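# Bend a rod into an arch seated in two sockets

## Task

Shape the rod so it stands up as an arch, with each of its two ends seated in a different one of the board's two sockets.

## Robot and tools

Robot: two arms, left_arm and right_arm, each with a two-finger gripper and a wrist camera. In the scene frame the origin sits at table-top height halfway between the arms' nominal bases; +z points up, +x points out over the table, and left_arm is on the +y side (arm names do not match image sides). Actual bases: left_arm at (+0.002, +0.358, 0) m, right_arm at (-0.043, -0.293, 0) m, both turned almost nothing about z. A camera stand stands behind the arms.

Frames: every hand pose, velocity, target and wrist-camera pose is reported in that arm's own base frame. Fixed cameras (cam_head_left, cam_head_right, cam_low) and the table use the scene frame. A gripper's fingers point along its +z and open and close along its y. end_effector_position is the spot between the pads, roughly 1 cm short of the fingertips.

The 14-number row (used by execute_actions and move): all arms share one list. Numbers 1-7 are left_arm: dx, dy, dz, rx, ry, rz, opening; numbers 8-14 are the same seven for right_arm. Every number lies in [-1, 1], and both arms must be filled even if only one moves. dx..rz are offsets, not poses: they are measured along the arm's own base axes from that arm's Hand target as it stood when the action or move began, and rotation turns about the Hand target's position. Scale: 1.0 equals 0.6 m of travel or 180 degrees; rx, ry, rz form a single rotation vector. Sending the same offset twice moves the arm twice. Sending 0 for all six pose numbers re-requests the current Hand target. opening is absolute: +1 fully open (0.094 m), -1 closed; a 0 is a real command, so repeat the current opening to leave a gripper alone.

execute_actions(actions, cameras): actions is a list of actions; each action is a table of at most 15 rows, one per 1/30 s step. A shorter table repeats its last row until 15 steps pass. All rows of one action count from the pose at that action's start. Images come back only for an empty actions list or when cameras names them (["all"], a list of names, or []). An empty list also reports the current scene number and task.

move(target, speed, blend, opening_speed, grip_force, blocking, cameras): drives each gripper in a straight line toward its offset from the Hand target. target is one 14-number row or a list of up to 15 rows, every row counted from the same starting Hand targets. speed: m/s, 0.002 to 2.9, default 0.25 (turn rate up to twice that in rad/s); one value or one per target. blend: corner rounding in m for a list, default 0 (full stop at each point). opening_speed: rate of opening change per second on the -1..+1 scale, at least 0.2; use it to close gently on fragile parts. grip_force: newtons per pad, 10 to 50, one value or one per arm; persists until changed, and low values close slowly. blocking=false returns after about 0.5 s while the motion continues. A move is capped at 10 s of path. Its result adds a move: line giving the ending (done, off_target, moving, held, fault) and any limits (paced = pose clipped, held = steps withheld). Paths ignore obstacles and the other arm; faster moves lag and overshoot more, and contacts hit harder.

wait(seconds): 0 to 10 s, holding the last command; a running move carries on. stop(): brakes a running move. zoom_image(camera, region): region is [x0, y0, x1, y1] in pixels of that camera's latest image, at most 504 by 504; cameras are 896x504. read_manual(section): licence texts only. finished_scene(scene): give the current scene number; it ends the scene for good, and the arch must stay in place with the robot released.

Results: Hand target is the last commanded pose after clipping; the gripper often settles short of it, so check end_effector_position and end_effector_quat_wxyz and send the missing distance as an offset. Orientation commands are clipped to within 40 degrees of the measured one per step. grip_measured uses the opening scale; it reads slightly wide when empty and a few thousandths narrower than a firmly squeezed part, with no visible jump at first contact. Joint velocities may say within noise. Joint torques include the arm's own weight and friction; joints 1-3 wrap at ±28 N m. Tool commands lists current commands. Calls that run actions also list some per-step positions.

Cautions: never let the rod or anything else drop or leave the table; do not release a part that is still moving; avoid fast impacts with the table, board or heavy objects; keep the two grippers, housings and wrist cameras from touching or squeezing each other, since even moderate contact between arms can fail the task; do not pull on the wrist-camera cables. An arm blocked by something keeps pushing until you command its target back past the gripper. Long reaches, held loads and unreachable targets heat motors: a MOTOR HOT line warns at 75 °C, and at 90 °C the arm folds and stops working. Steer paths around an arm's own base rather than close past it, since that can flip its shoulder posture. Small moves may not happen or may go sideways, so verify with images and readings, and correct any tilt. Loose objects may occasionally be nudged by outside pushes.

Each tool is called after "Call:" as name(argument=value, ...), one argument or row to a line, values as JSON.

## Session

Scene 2 solved. Same procedure, more efficiently.

Call:
execute_actions(
  actions=[],
)

Scene clock: 0.00 s.
left_arm: end_effector_position=(+0.3858, +0.0046, +0.0735) grip_measured=+1.000 end_effector_quat_wxyz=(+0.546, -0.023, +0.835, +0.057) | right_arm: end_effector_position=(+0.3853, -0.0370, +0.0808) grip_measured=+1.000 end_effector_quat_wxyz=(+0.545, +0.055, +0.831, -0.098)
Joint positions: left_arm=[-0.072 1.546 0.357 0.773 -0.187 -0.006 0.094] | right_arm=[0.007 1.524 0.369 0.747 0.23 -0.013 0.094]
Joint velocities: within noise
Joint torques (N m): no reading
Heat: left arm: 33 °C; right arm: 31 °C.
Hand target: left_arm +0.3884, +0.0046, +0.0786; +0.552, -0.024, +0.832, +0.057 | right_arm +0.3868, -0.0370, +0.0839; +0.548, +0.055, +0.829, -0.097
Tool commands: left_gripper/opening=+1.0 right_gripper/opening=+1.0
camera_calibration:
cam_left_wrist: T_world_to_cam=[[0.100034, -0.985953, -0.133757, -0.0207795], [-0.929818, -0.044783, -0.365285, 0.389753], [0.354164, 0.16091, -0.921236, 0.0613736], [0, 0, 0, 1]] pos_world=[0.342741, -0.0129089, 0.196131]
cam_right_wrist: T_world_to_cam=[[-0.169388, -0.982246, 0.0806298, 0.0236298], [-0.917565, 0.127316, -0.376651, 0.390986], [0.359698, -0.137783, -0.92284, 0.0597481], [0, 0, 0, 1]] pos_world=[0.341266, -0.0183361, 0.200498]

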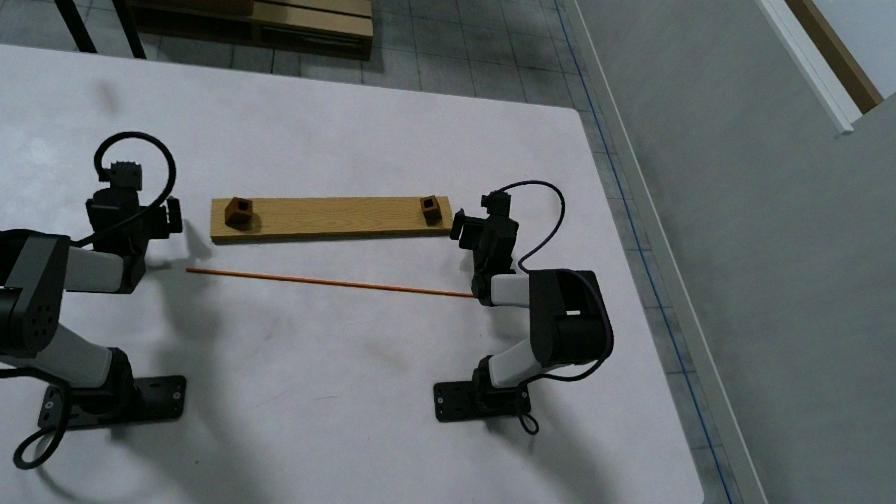

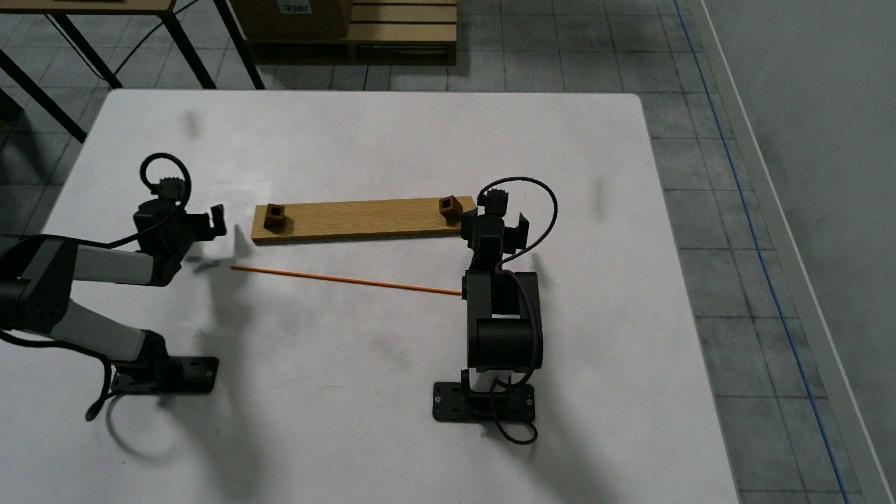

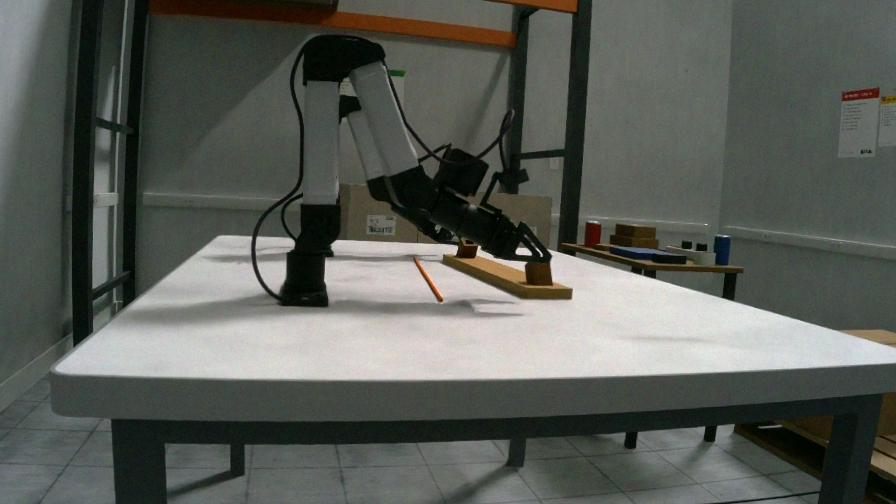

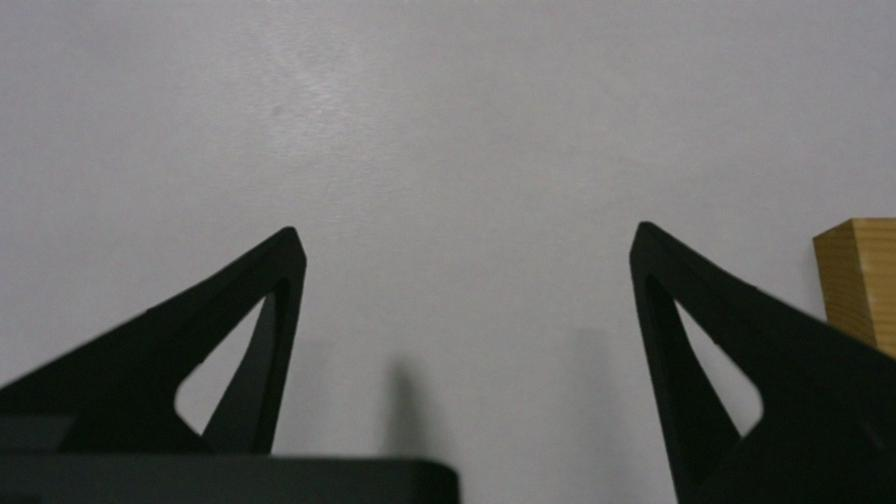

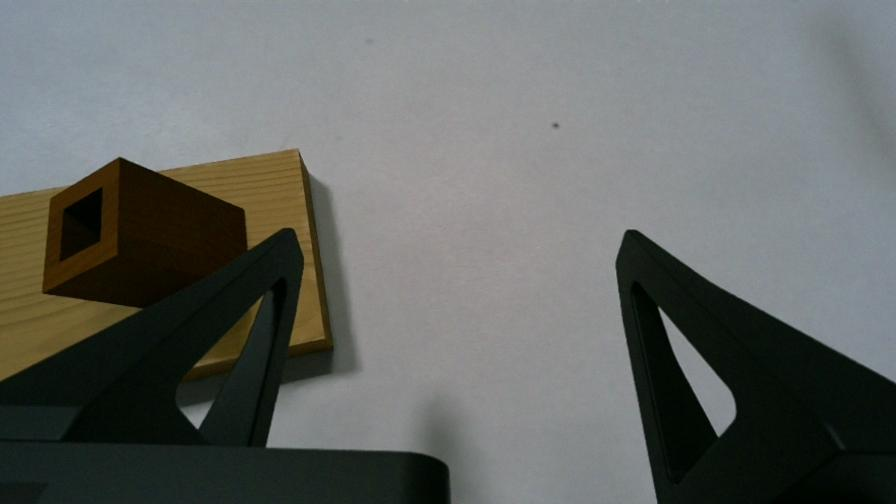

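Call:
move(
  target=[
    [-0.1, -0.1, 0.13, 0.085, 0.095, -0.145, -0.3, -0.05, 0.03, 0.15, -0.09, 0.13, 0.115, -0.3],
    [-0.2373, -0.501, 0.0357, 0.2843, 0.3102, -0.4838, -0.3, -0.178, 0.1117, 0.22, -0.2904, 0.4428, 0.3916, -0.3],
  ],
  cameras=["all"],
  speed=0.25,
  blend=[0.04, 0],
)

Scene clock: 11.90 s.
left_arm: end_effector_position=(+0.2502, -0.2951, +0.0982) grip_measured=-0.298 end_effector_quat_wxyz=(+0.011, +0.741, +0.672, +0.005) | right_arm: end_effector_position=(+0.2871, +0.0333, +0.2110) grip_measured=-0.297 end_effector_quat_wxyz=(-0.040, -0.667, +0.728, -0.152)
Joint positions: left_arm=[-0.873 1.998 1.727 -1.279 -0.011 0.796 0.033] | right_arm=[0.3 1.604 1.657 -1.565 0.31 -1.192 0.033]
Joint torques (N m): left_arm=[-0.47 -11.26 8.59 0.13 0.22 0.19] | right_arm=[0.06 -6.82 4.01 0.23 0.24 -0.04]
Heat: left arm: 35 °C; right arm: 33 °C.
Hand target: left_arm +0.2461, -0.2960, +0.1000; +0.000, +0.748, +0.664, +0.000 | right_arm +0.2801, +0.0300, +0.2159; -0.128, -0.659, +0.732, -0.116
Off the commanded pose: left_arm 0.005 m, 2 deg | right_arm 0.009 m, 11 deg.
joint sent to its limit (right arm) — joint 4 (wrist pitch), lower limit. The joint targets are off in orientation, not in position.
move: off_target (right_arm)
camera_calibration:
cam_left_wrist: T_world_to_cam=[[-0.986538, 0.155986, -0.0491105, 0.30108], [0.0770688, 0.708335, 0.701657, 0.124725], [0.144235, 0.688426, -0.710821, 0.367964], [0, 0, 0, 1]] pos_world=[0.234341, -0.388627, 0.188828]
cam_right_wrist: T_world_to_cam=[[0.987388, -0.0820553, 0.135399, -0.308098], [-0.158265, -0.48857, 0.858051, -0.116982], [-0.00425602, -0.868658, -0.495394, 0.263539], [0, 0, 0, 1]] pos_world=[0.286819, 0.14649, 0.272649]

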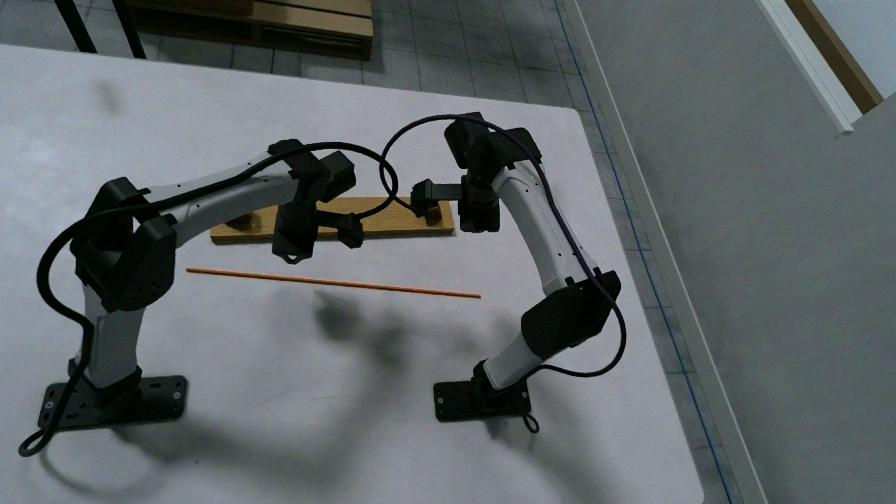

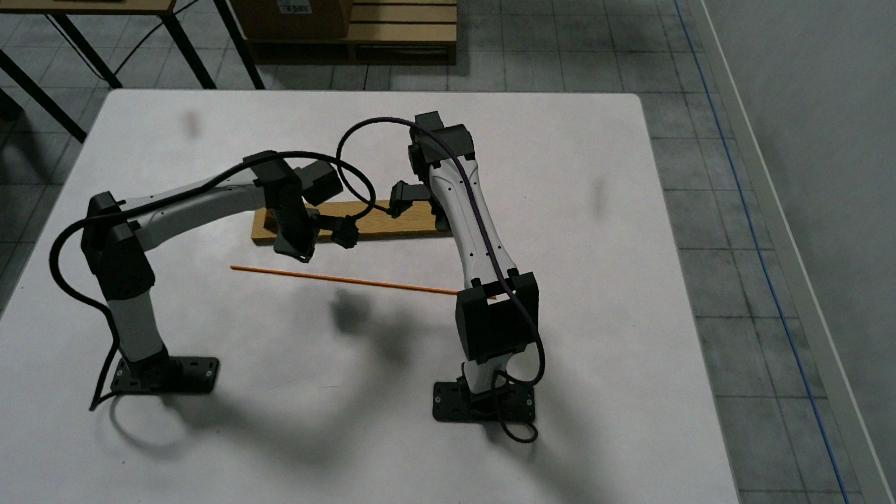

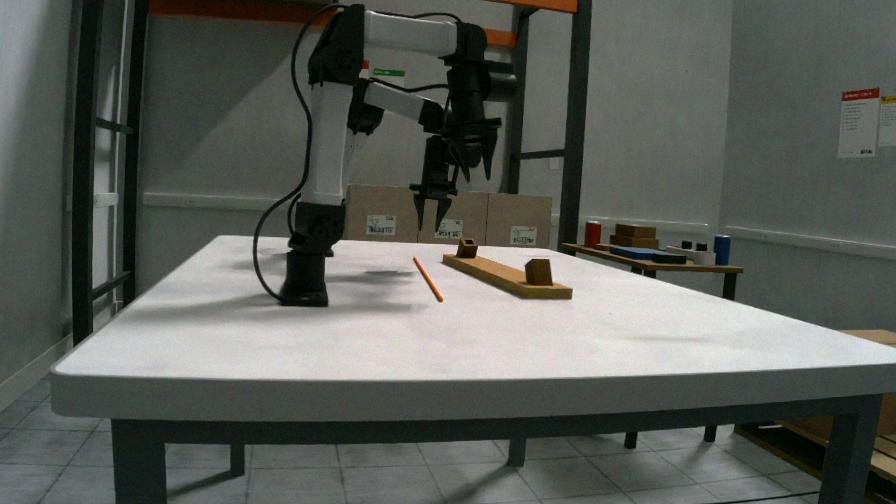

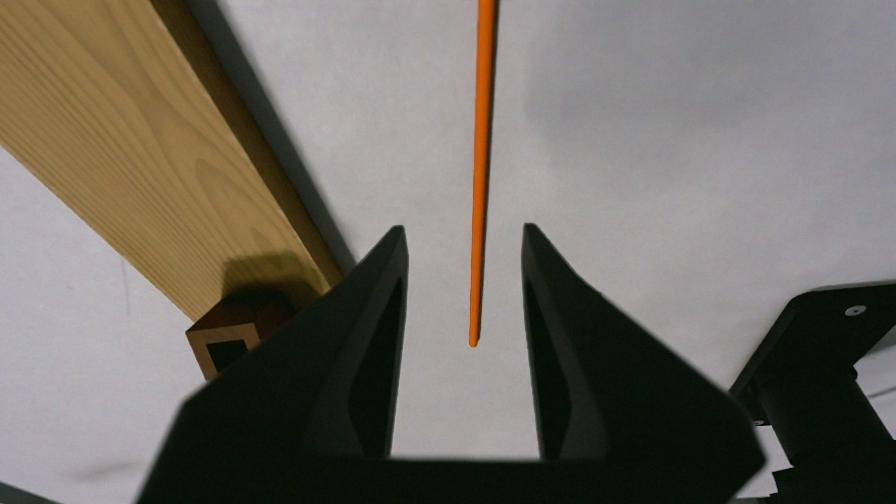

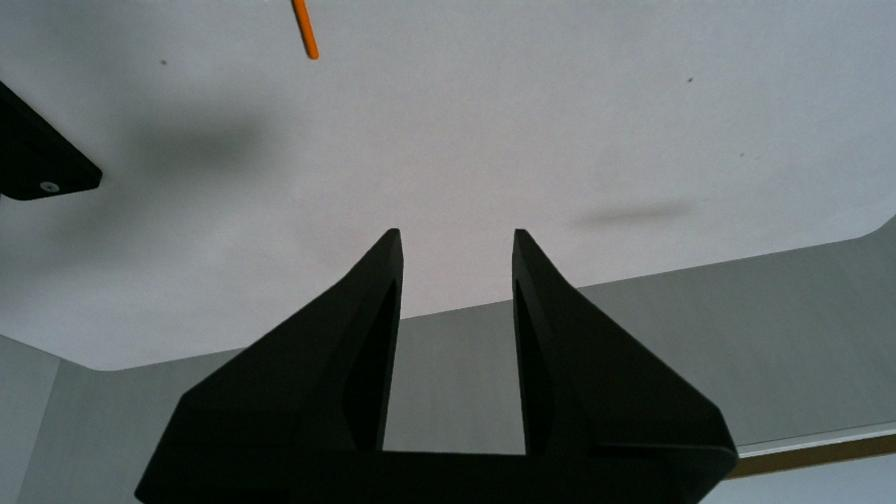

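Call:
move(
  target=[
    [-0.0095, 0.0015, -0.125, 0, 0, 0.005, -0.4, 0, 0, 0, 0, 0, 0, -0.3],
    [-0.0095, 0.0015, -0.157, 0, 0, 0.005, -0.4, 0, 0, 0, 0, 0, 0, -0.3],
    [-0.0095, 0.0015, -0.155, 0, 0, 0.005, -1, 0, 0, 0, 0, 0, 0, -0.3],
  ],
  cameras=["cam_left_wrist", "cam_low"],
  speed=[0.12, 0.03, 0.03],
  blend=[0.01, 0, 0],
  opening_speed=0.4,
)

Scene clock: 17.73 s.
left_arm: end_effector_position=(+0.2460, -0.2946, +0.0125) grip_measured=-0.924 end_effector_quat_wxyz=(+0.009, +0.743, +0.669, +0.005) | right_arm: end_effector_position=(+0.2871, +0.0332, +0.2110) grip_measured=-0.297 end_effector_quat_wxyz=(-0.041, -0.667, +0.728, -0.152)
Joint positions: left_arm=[-0.88 2.054 1.463 -0.963 -0.011 0.796 0.004] | right_arm=[0.3 1.604 1.657 -1.565 0.31 -1.192 0.033]
Joint torques (N m): left_arm=[-0.79 -11.67 5.57 0.52 0.21 -0.04] | right_arm=[0.08 -6.82 4 0.23 0.22 -0.05]
Heat: left arm: 36 °C; right arm: 33 °C.
Hand target: left_arm +0.2403, -0.2952, +0.0071; +0.000, +0.742, +0.670, +0.000 | right_arm +0.2801, +0.0300, +0.2160; -0.128, -0.659, +0.732, -0.116
Off the commanded pose: left_arm 0.008 m, 1 deg | right_arm 0.009 m, 11 deg.
joint sent to its limit (right arm) — joint 4 (wrist pitch), lower limit. The joint targets are off in orientation, not in position.
move: off_target (right_arm); blend cut to 0.0096 m at target 1
camera_calibration:
cam_left_wrist: T_world_to_cam=[[-0.985601, 0.162945, -0.0451668, 0.294436], [0.0843528, 0.705322, 0.703851, 0.18213], [0.146546, 0.689906, -0.708911, 0.307117], [0, 0, 0, 1]] pos_world=[0.229826, -0.388319, 0.102825]
Images, in order (width x height): cam_low 896x504, cam_left_wrist 896x504.

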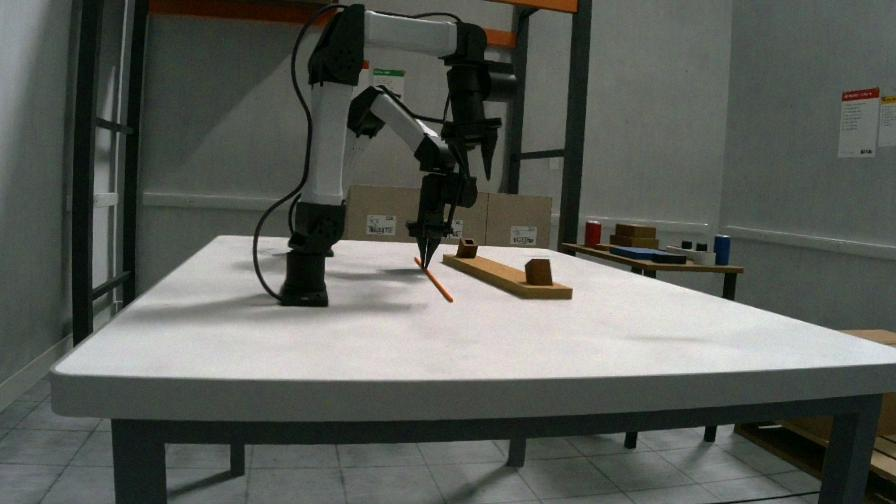

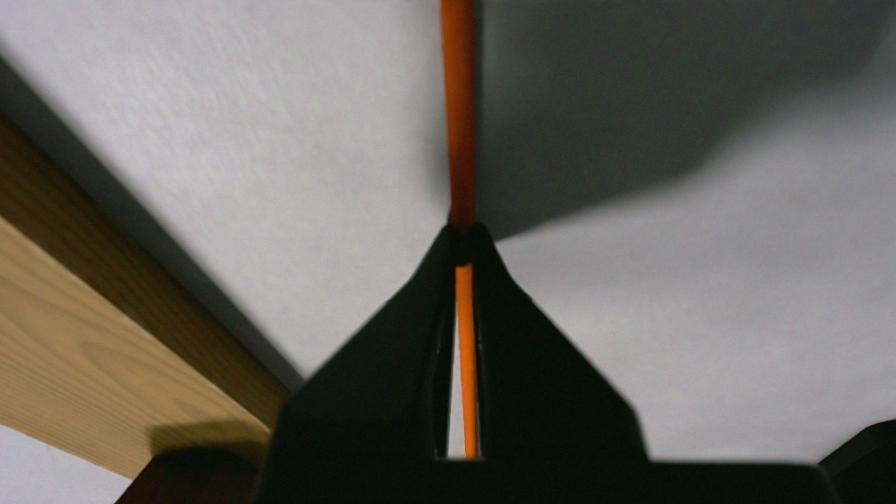

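Call:
move(
  target=[
    [0, 0, 0.06, 0, 0, 0, -1, 0, 0, 0, 0, 0, 0, -0.3],
    [0.06, 0, 0.18, 0, 0, 0.033, -1, 0, 0, 0, 0, 0, 0, -0.3],
  ],
  cameras=["cam_left_wrist", "cam_right_wrist", "cam_low", "cam_head_left"],
  speed=0.1,
  blend=[0.02, 0],
)

Scene clock: 21.80 s.
left_arm: end_effector_position=(+0.2775, -0.2978, +0.1138) grip_measured=-0.925 end_effector_quat_wxyz=(+0.011, +0.713, +0.701, +0.005) | right_arm: end_effector_position=(+0.2871, +0.0332, +0.2110) grip_measured=-0.297 end_effector_quat_wxyz=(-0.041, -0.667, +0.728, -0.152)
Joint positions: left_arm=[-0.825 2.085 1.918 -1.381 -0.011 0.762 0.004] | right_arm=[0.3 1.604 1.657 -1.565 0.31 -1.192 0.033]
Joint torques (N m): left_arm=[0.53 -12.25 8.38 0.15 0.2 -0.04] | right_arm=[0.08 -6.82 4 0.23 0.22 -0.05]
Heat: left arm: 36 °C; right arm: 33 °C.
Hand target: left_arm +0.2764, -0.2952, +0.1152; +0.000, +0.707, +0.708, +0.000 | right_arm +0.2801, +0.0300, +0.2160; -0.128, -0.659, +0.732, -0.116
Off the commanded pose: left_arm 0.003 m, 2 deg | right_arm 0.009 m, 11 deg.
joint sent to its limit (right arm) — joint 4 (wrist pitch), lower limit. The joint targets are off in orientation, not in position.
move: off_target (right_arm); blend cut to 0.018 m at target 1
camera_calibration:
cam_left_wrist: T_world_to_cam=[[-0.995983, 0.0749849, -0.048944, 0.307776], [0.0193102, 0.713586, 0.700302, 0.131379], [0.0874378, 0.696543, -0.712167, 0.395237], [0, 0, 0, 1]] pos_world=[0.269444, -0.392129, 0.204534]
cam_right_wrist: T_world_to_cam=[[0.98742, -0.0816393, 0.135411, -0.308074], [-0.158068, -0.488247, 0.858271, -0.117163], [-0.00395482, -0.868879, -0.495009, 0.26338], [0, 0, 0, 1]] pos_world=[0.28672, 0.14649, 0.272649]
Images, in order (width x height): cam_head_left 896x504, cam_low 896x504, cam_left_wrist 896x504, cam_right_wrist 896x504.

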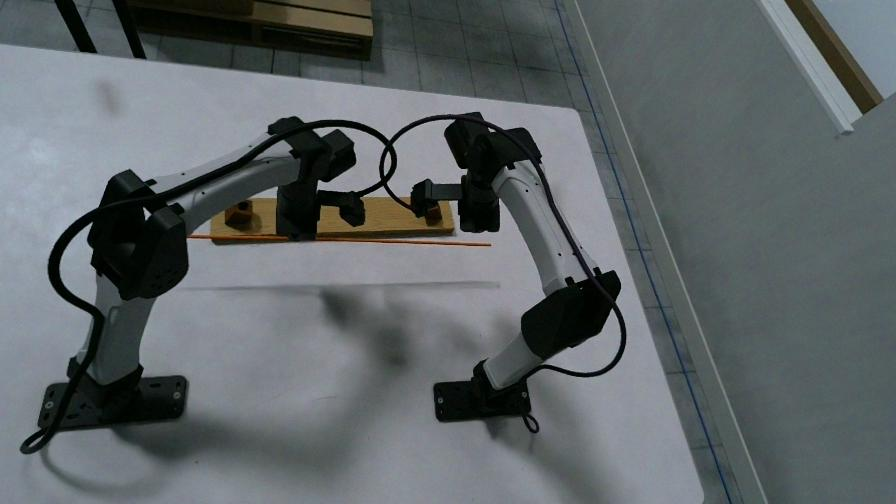

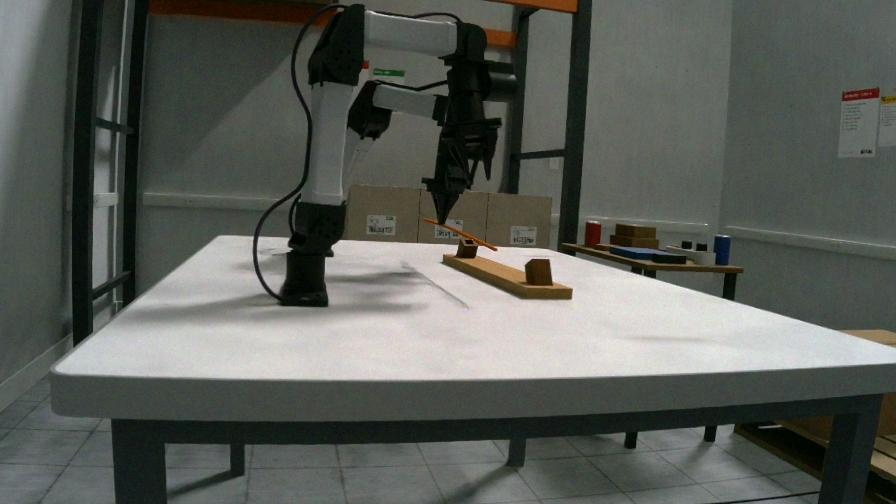

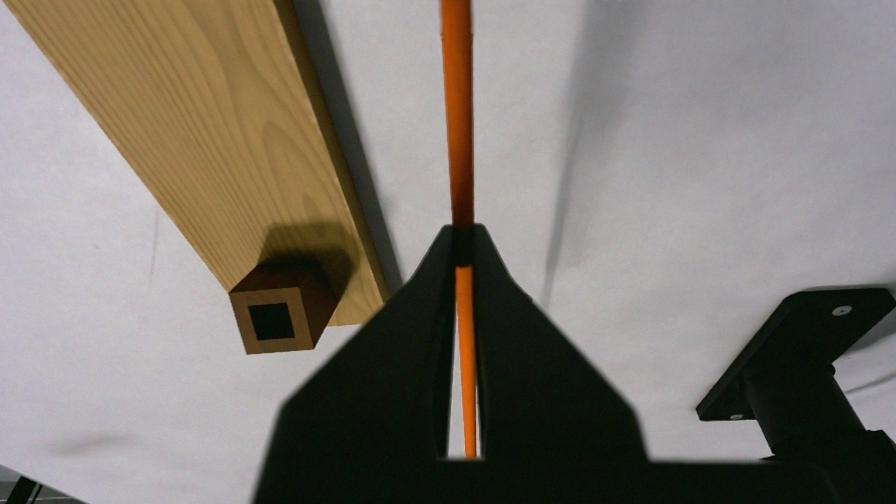

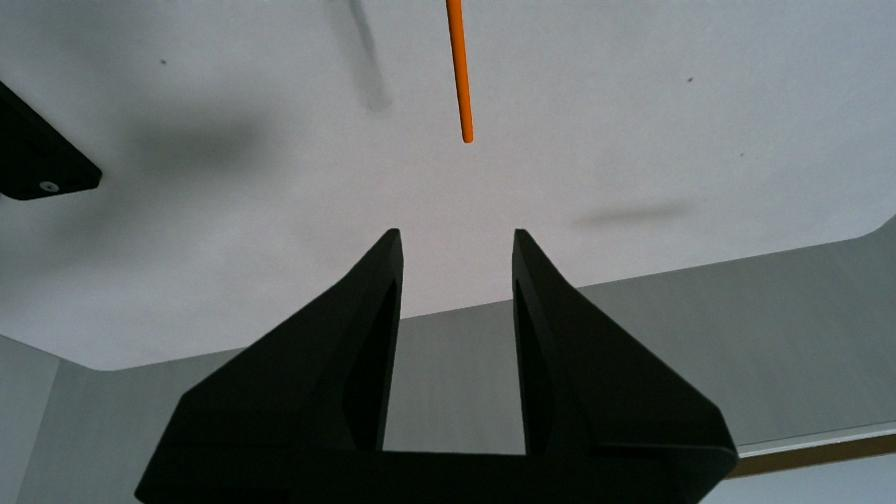

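Call:
move(
  target=[
    [0, 0, 0, 0, 0, 0, -1, 0.0367, -0.05, -0.132, 0, 0, 0.0244, -0.3],
  ],
  cameras=["cam_right_wrist", "cam_low"],
  speed=0.2,
)

Scene clock: 26.13 s.
left_arm: end_effector_position=(+0.2774, -0.2976, +0.1138) grip_measured=-0.925 end_effector_quat_wxyz=(+0.011, +0.713, +0.701, +0.005) | right_arm: end_effector_position=(+0.2991, +0.0029, +0.1394) grip_measured=-0.297 end_effector_quat_wxyz=(+0.120, +0.686, -0.709, +0.114)
Joint positions: left_arm=[-0.825 2.085 1.918 -1.382 -0.011 0.762 0.004] | right_arm=[0.196 1.727 1.5 -1.425 0.323 -1.329 0.033]
Joint torques (N m): left_arm=[0.61 -12.21 8.43 0.15 0.2 -0.03] | right_arm=[-0.55 -5.3 4.46 0.23 0.21 -0.07]
Heat: left arm: 37 °C; right arm: 34 °C.
Hand target: left_arm +0.2764, -0.2952, +0.1152; +0.000, +0.707, +0.708, +0.000 | right_arm +0.3020, +0.0001, +0.1366; +0.124, +0.687, -0.706, +0.120
Off the commanded pose: left_arm 0.003 m, 2 deg | right_arm 0.005 m, 1 deg.
move: done
camera_calibration:
cam_right_wrist: T_world_to_cam=[[0.998016, -0.0533913, -0.0333828, -0.292417], [0.00641626, -0.441164, 0.897404, -0.123357], [-0.0626408, -0.895837, -0.439946, 0.211611], [0, 0, 0, 1]] pos_world=[0.305884, 0.119536, 0.194037]
Images, in order (width x height): cam_low 896x504, cam_right_wrist 896x504.

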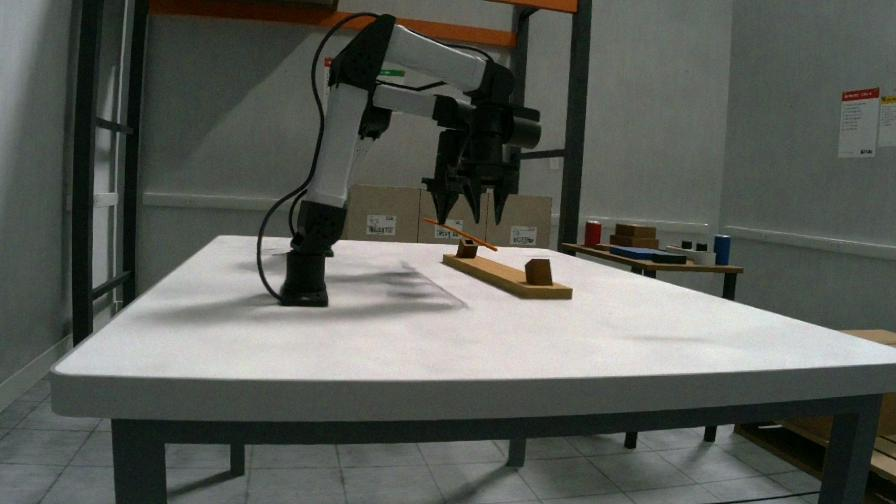

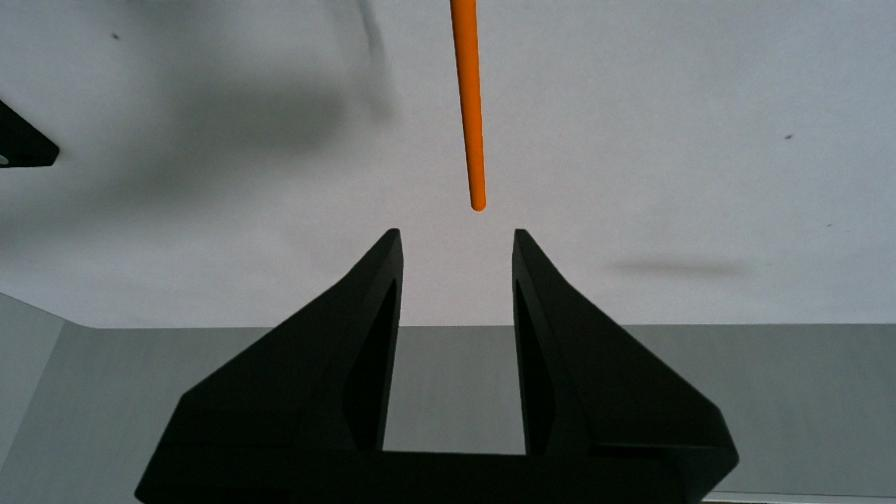

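Call:
move(
  target=[
    [0, 0, 0, 0, 0, 0, -1, 0.0075, -0.005, -0.108, 0, 0, 0, -0.3],
    [0, 0, 0, 0, 0, 0, -1, 0.0075, -0.005, -0.108, 0, 0, 0, -1],
  ],
  cameras=["cam_right_wrist", "cam_left_wrist"],
  speed=0.1,
  opening_speed=0.5,
)

Scene clock: 33.33 s.
left_arm: end_effector_position=(+0.2774, -0.2976, +0.1138) grip_measured=-0.925 end_effector_quat_wxyz=(+0.011, +0.711, +0.703, +0.005) | right_arm: end_effector_position=(+0.3057, +0.0011, +0.0773) grip_measured=-0.915 end_effector_quat_wxyz=(+0.116, +0.689, -0.706, +0.117)
Joint positions: left_arm=[-0.825 2.085 1.918 -1.382 -0.011 0.758 0.004] | right_arm=[0.186 1.764 1.297 -1.17 0.325 -1.348 0.004]
Joint torques (N m): left_arm=[0.57 -12.21 8.43 0.16 0.2 -0.02] | right_arm=[-0.79 -4.98 4.15 0.26 0.21 0]
Heat: left arm: 39 °C; right arm: 34 °C.
Hand target: left_arm +0.2764, -0.2952, +0.1152; +0.000, +0.707, +0.708, +0.000 | right_arm +0.3066, -0.0029, +0.0718; +0.124, +0.687, -0.706, +0.120
Off the commanded pose: left_arm 0.003 m, 2 deg | right_arm 0.007 m, 1 deg.
move: done
camera_calibration:
cam_left_wrist: T_world_to_cam=[[-0.99633, 0.0707904, -0.0481233, 0.30636], [0.0168221, 0.713162, 0.700797, 0.13171], [0.0839295, 0.697415, -0.711736, 0.396343], [0, 0, 0, 1]] pos_world=[0.269755, -0.392034, 0.204533]
cam_right_wrist: T_world_to_cam=[[0.998711, -0.0440374, -0.0252277, -0.301986], [0.0031486, -0.442362, 0.896831, -0.0674849], [-0.0506539, -0.895755, -0.441653, 0.179601], [0, 0, 0, 1]] pos_world=[0.310906, 0.117727, 0.132226]
Images, in order (width x height): cam_left_wrist 896x504, cam_right_wrist 896x504.

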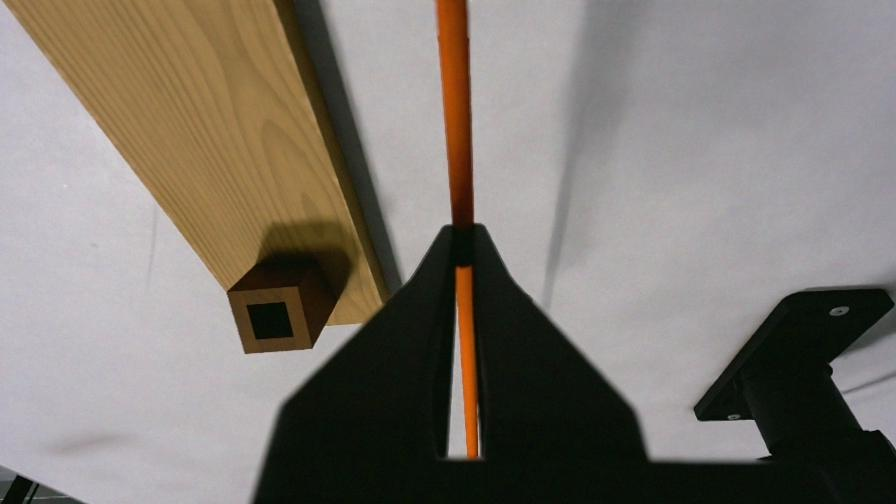

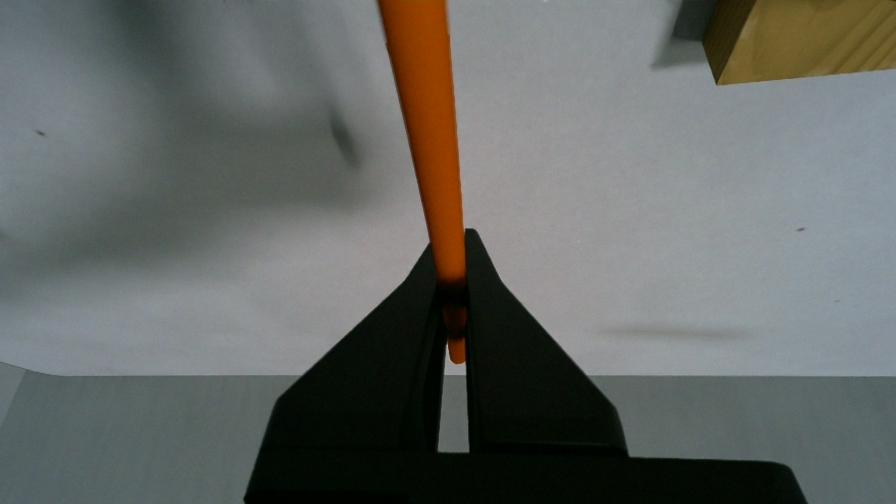

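Call:
move(
  target=[
    [0, 0, 0.0, 0, 0, 0, -0.4, 0, 0, 0, 0, 0, 0, -1],
    [0, 0, 0.08, 0, 0, 0, -0.4, 0, 0, 0, 0, 0, 0, -1],
    [0.0043, 0.195, 0.055, 0.111, 0, -0.015, -0.3, 0, 0, 0, 0, 0, 0, -1],
  ],
  cameras=["cam_right_wrist", "cam_low", "cam_left_wrist"],
  speed=[0.1, 0.1, 0.2],
  blend=[0, 0.02, 0],
  opening_speed=0.6,
)

Scene clock: 41.00 s.
left_arm: end_effector_position=(+0.2901, -0.1923, +0.1352) grip_measured=-0.302 end_effector_quat_wxyz=(-0.070, +0.714, +0.685, +0.124) | right_arm: end_effector_position=(+0.3061, +0.0003, +0.0776) grip_measured=-0.915 end_effector_quat_wxyz=(+0.117, +0.688, -0.706, +0.119)
Joint positions: left_arm=[-0.714 1.969 1.803 -1.524 -0.26 0.882 0.033] | right_arm=[0.186 1.764 1.297 -1.169 0.33 -1.349 0.004]
Joint torques (N m): left_arm=[0.36 -15.6 5.27 -0.51 -0.15 0.2] | right_arm=[-0.8 -4.98 4.15 0.25 0.17 0]
Heat: left arm: 41 °C; right arm: 33 °C.
Hand target: left_arm +0.2789, -0.1782, +0.1481; -0.123, +0.712, +0.680, +0.123 | right_arm +0.3066, -0.0029, +0.0718; +0.124, +0.687, -0.706, +0.120
Off the commanded pose: left_arm 0.022 m, 6 deg | right_arm 0.007 m, 1 deg.
joint sent to its limit (left arm) — joint 4 (wrist pitch), lower limit. The joint targets are off in orientation, not in position.
move: off_target (left_arm); target 3's new opening was sent with left_arm's hand 0.022 m and 6 deg from that target
camera_calibration:
cam_left_wrist: T_world_to_cam=[[-0.990294, 0.114411, -0.0789109, 0.323359], [-0.0130648, 0.488621, 0.872398, -0.0163665], [0.13837, 0.864962, -0.482384, 0.32246], [0, 0, 0, 1]] pos_world=[0.275388, -0.307915, 0.195344]
cam_right_wrist: T_world_to_cam=[[0.998804, -0.043079, -0.0231319, -0.30264], [0.00193396, -0.437903, 0.89902, -0.0679239], [-0.0488585, -0.89799, -0.437296, 0.178071], [0, 0, 0, 1]] pos_world=[0.311109, 0.117124, 0.131934]
Images, in order (width x height): cam_low 896x504, cam_left_wrist 896x504, cam_right_wrist 896x504.

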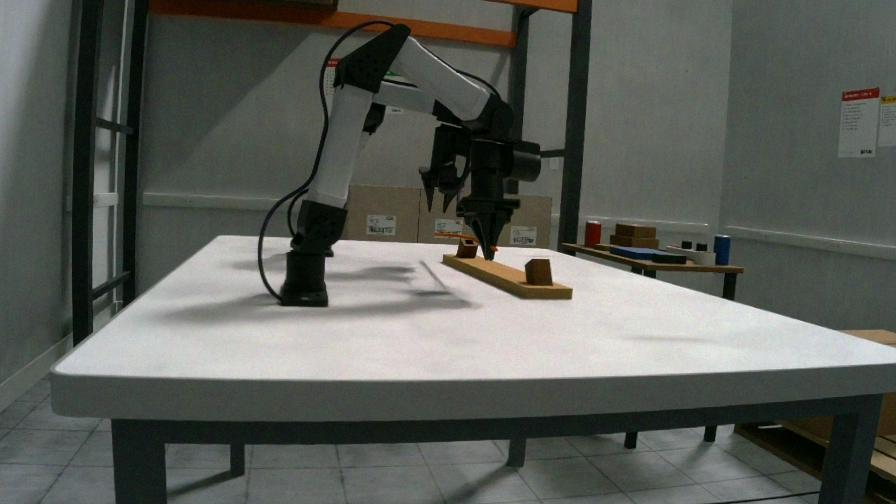

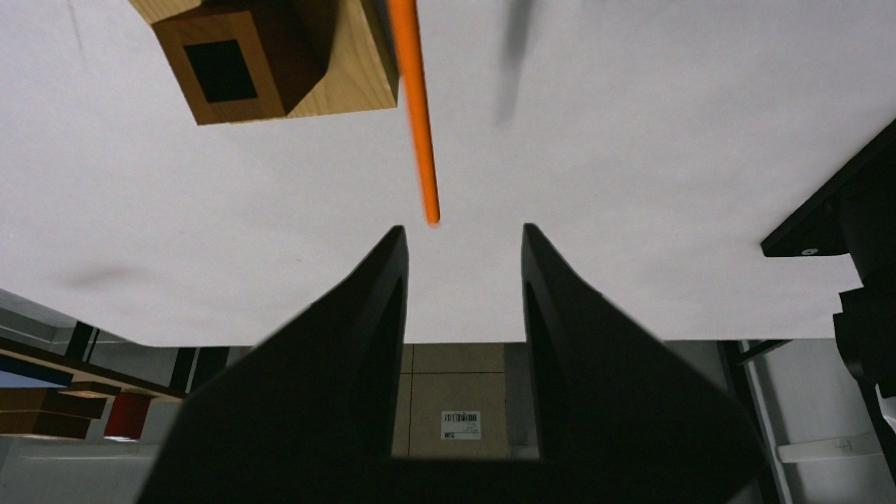

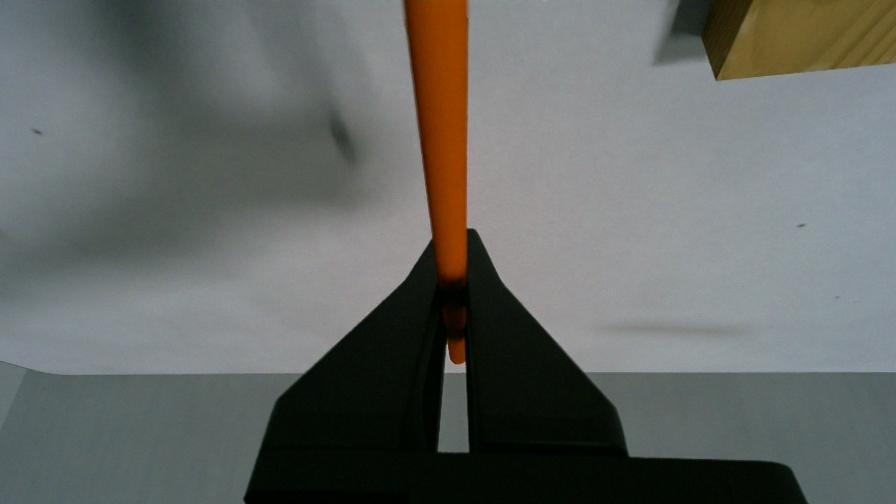

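Call:
move(
  target=[
    [0.045, -0.0065, -0.065, 0, 0, 0, -0.3, 0, 0, 0, 0, 0, 0, -1],
  ],
  cameras=["cam_left_wrist"],
  speed=0.15,
)

Scene clock: 44.53 s.
left_arm: end_effector_position=(+0.3052, -0.1865, +0.1036) grip_measured=-0.302 end_effector_quat_wxyz=(-0.114, +0.709, +0.685, +0.120) | right_arm: end_effector_position=(+0.3061, +0.0003, +0.0776) grip_measured=-0.915 end_effector_quat_wxyz=(+0.117, +0.688, -0.706, +0.119)
Joint positions: left_arm=[-0.677 2.09 1.842 -1.524 -0.266 0.902 0.033] | right_arm=[0.186 1.764 1.297 -1.169 0.33 -1.349 0.004]
Joint torques (N m): left_arm=[0.49 -12.56 7.95 -0.44 -0.16 0.22] | right_arm=[-0.79 -4.98 4.16 0.26 0.16 0]
Heat: left arm: 41 °C; right arm: 33 °C.
Hand target: left_arm +0.3060, -0.1821, +0.1091; -0.123, +0.712, +0.680, +0.123 | right_arm +0.3066, -0.0029, +0.0718; +0.124, +0.687, -0.706, +0.120
Off the commanded pose: left_arm 0.007 m, 1 deg | right_arm 0.007 m, 1 deg.
move: done
camera_calibration:
cam_left_wrist: T_world_to_cam=[[-0.995088, 0.098733, -0.00720283, 0.326371], [0.036893, 0.437378, 0.89852, -0.0189028], [0.091864, 0.893841, -0.438872, 0.315222], [0, 0, 0, 1]] pos_world=[0.296508, -0.305714, 0.157678]
Images, in order (width x height): cam_left_wrist 896x504.

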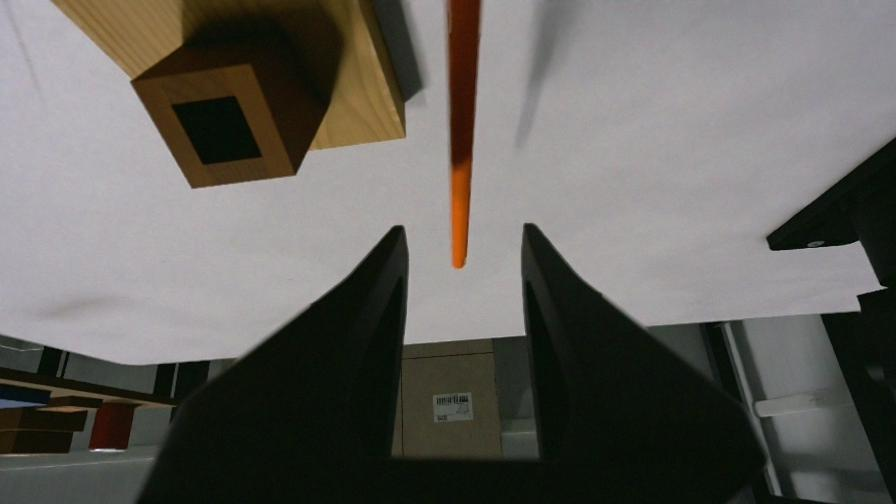

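Call:
move(
  target=[
    [0.001, 0.029, -0.078, 0, 0, 0, -0.3, 0, 0, 0, 0, 0, 0, -1],
    [0.001, 0.029, -0.078, 0, 0, 0, -1, 0, 0, 0, 0, 0, 0, -1],
  ],
  cameras=["cam_left_wrist", "cam_right_wrist", "cam_low"],
  speed=0.1,
  opening_speed=0.5,
)

Scene clock: 51.70 s.
left_arm: end_effector_position=(+0.3058, -0.1691, +0.0564) grip_measured=-0.936 end_effector_quat_wxyz=(-0.126, +0.711, +0.682, +0.118) | right_arm: end_effector_position=(+0.3064, +0.0004, +0.0776) grip_measured=-0.915 end_effector_quat_wxyz=(+0.117, +0.688, -0.706, +0.120)
Joint positions: left_arm=[-0.64 2.09 1.649 -1.346 -0.274 0.942 0.003] | right_arm=[0.186 1.764 1.297 -1.168 0.33 -1.349 0.004]
Joint torques (N m): left_arm=[0.55 -15.06 5.07 -0.12 -0.15 0.18] | right_arm=[-0.79 -5 4.16 0.25 0.16 0]
Heat: left arm: 44 °C; right arm: 33 °C.
Hand target: left_arm +0.3065, -0.1647, +0.0623; -0.123, +0.712, +0.680, +0.123 | right_arm +0.3066, -0.0029, +0.0718; +0.124, +0.687, -0.706, +0.120
Off the commanded pose: left_arm 0.007 m, 1 deg | right_arm 0.007 m, 1 deg.
move: done
camera_calibration:
cam_left_wrist: T_world_to_cam=[[-0.994689, 0.101918, 0.0143608, 0.324025], [0.0563955, 0.422969, 0.904387, 0.00726328], [0.0860994, 0.900394, -0.426471, 0.281107], [0, 0, 0, 1]] pos_world=[0.297691, -0.289204, 0.108662]
cam_right_wrist: T_world_to_cam=[[0.998829, -0.0430702, -0.0220262, -0.30299], [0.000934789, -0.438047, 0.898951, -0.0675422], [-0.0483665, -0.897919, -0.437494, 0.178035], [0, 0, 0, 1]] pos_world=[0.31131, 0.117224, 0.131933]
Images, in order (width x height): cam_low 896x504, cam_left_wrist 896x504, cam_right_wrist 896x504.

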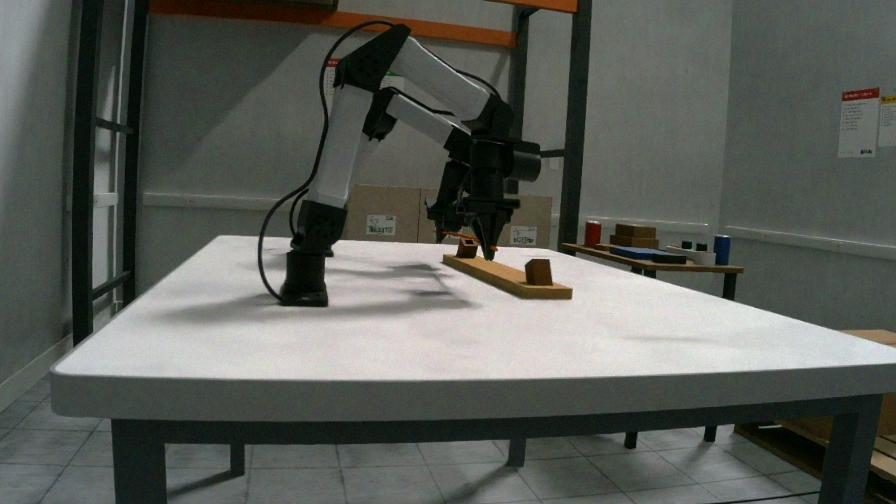

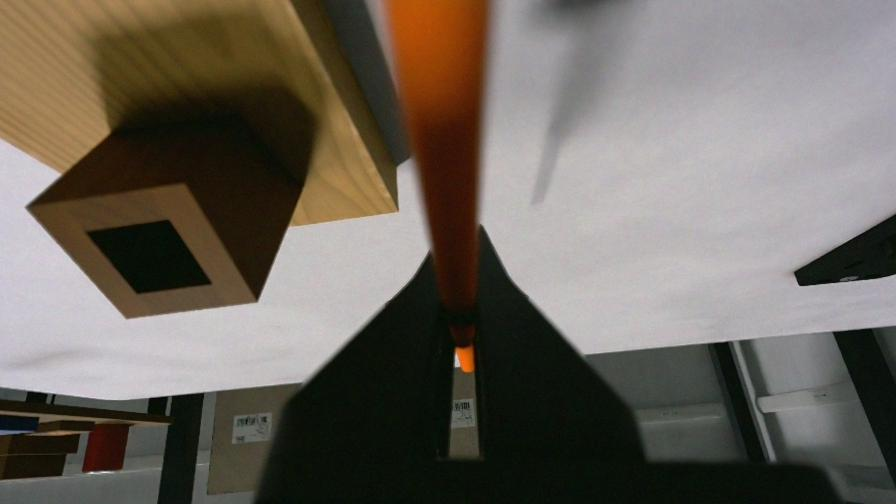

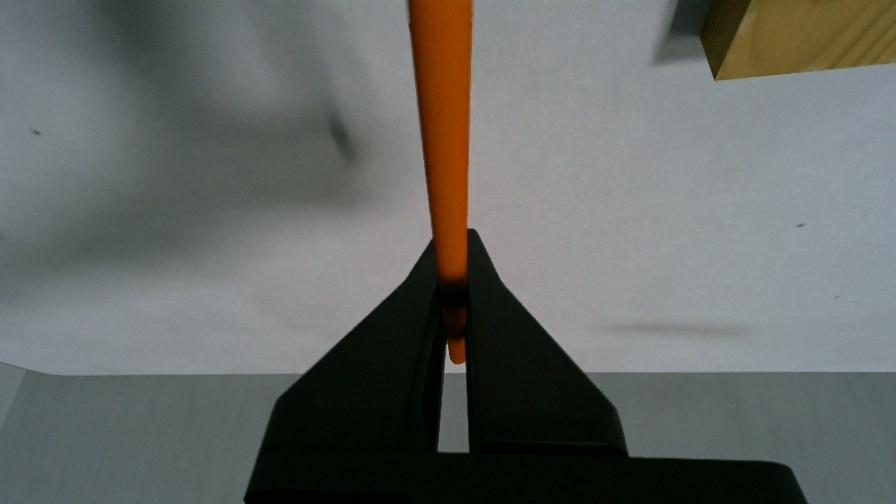

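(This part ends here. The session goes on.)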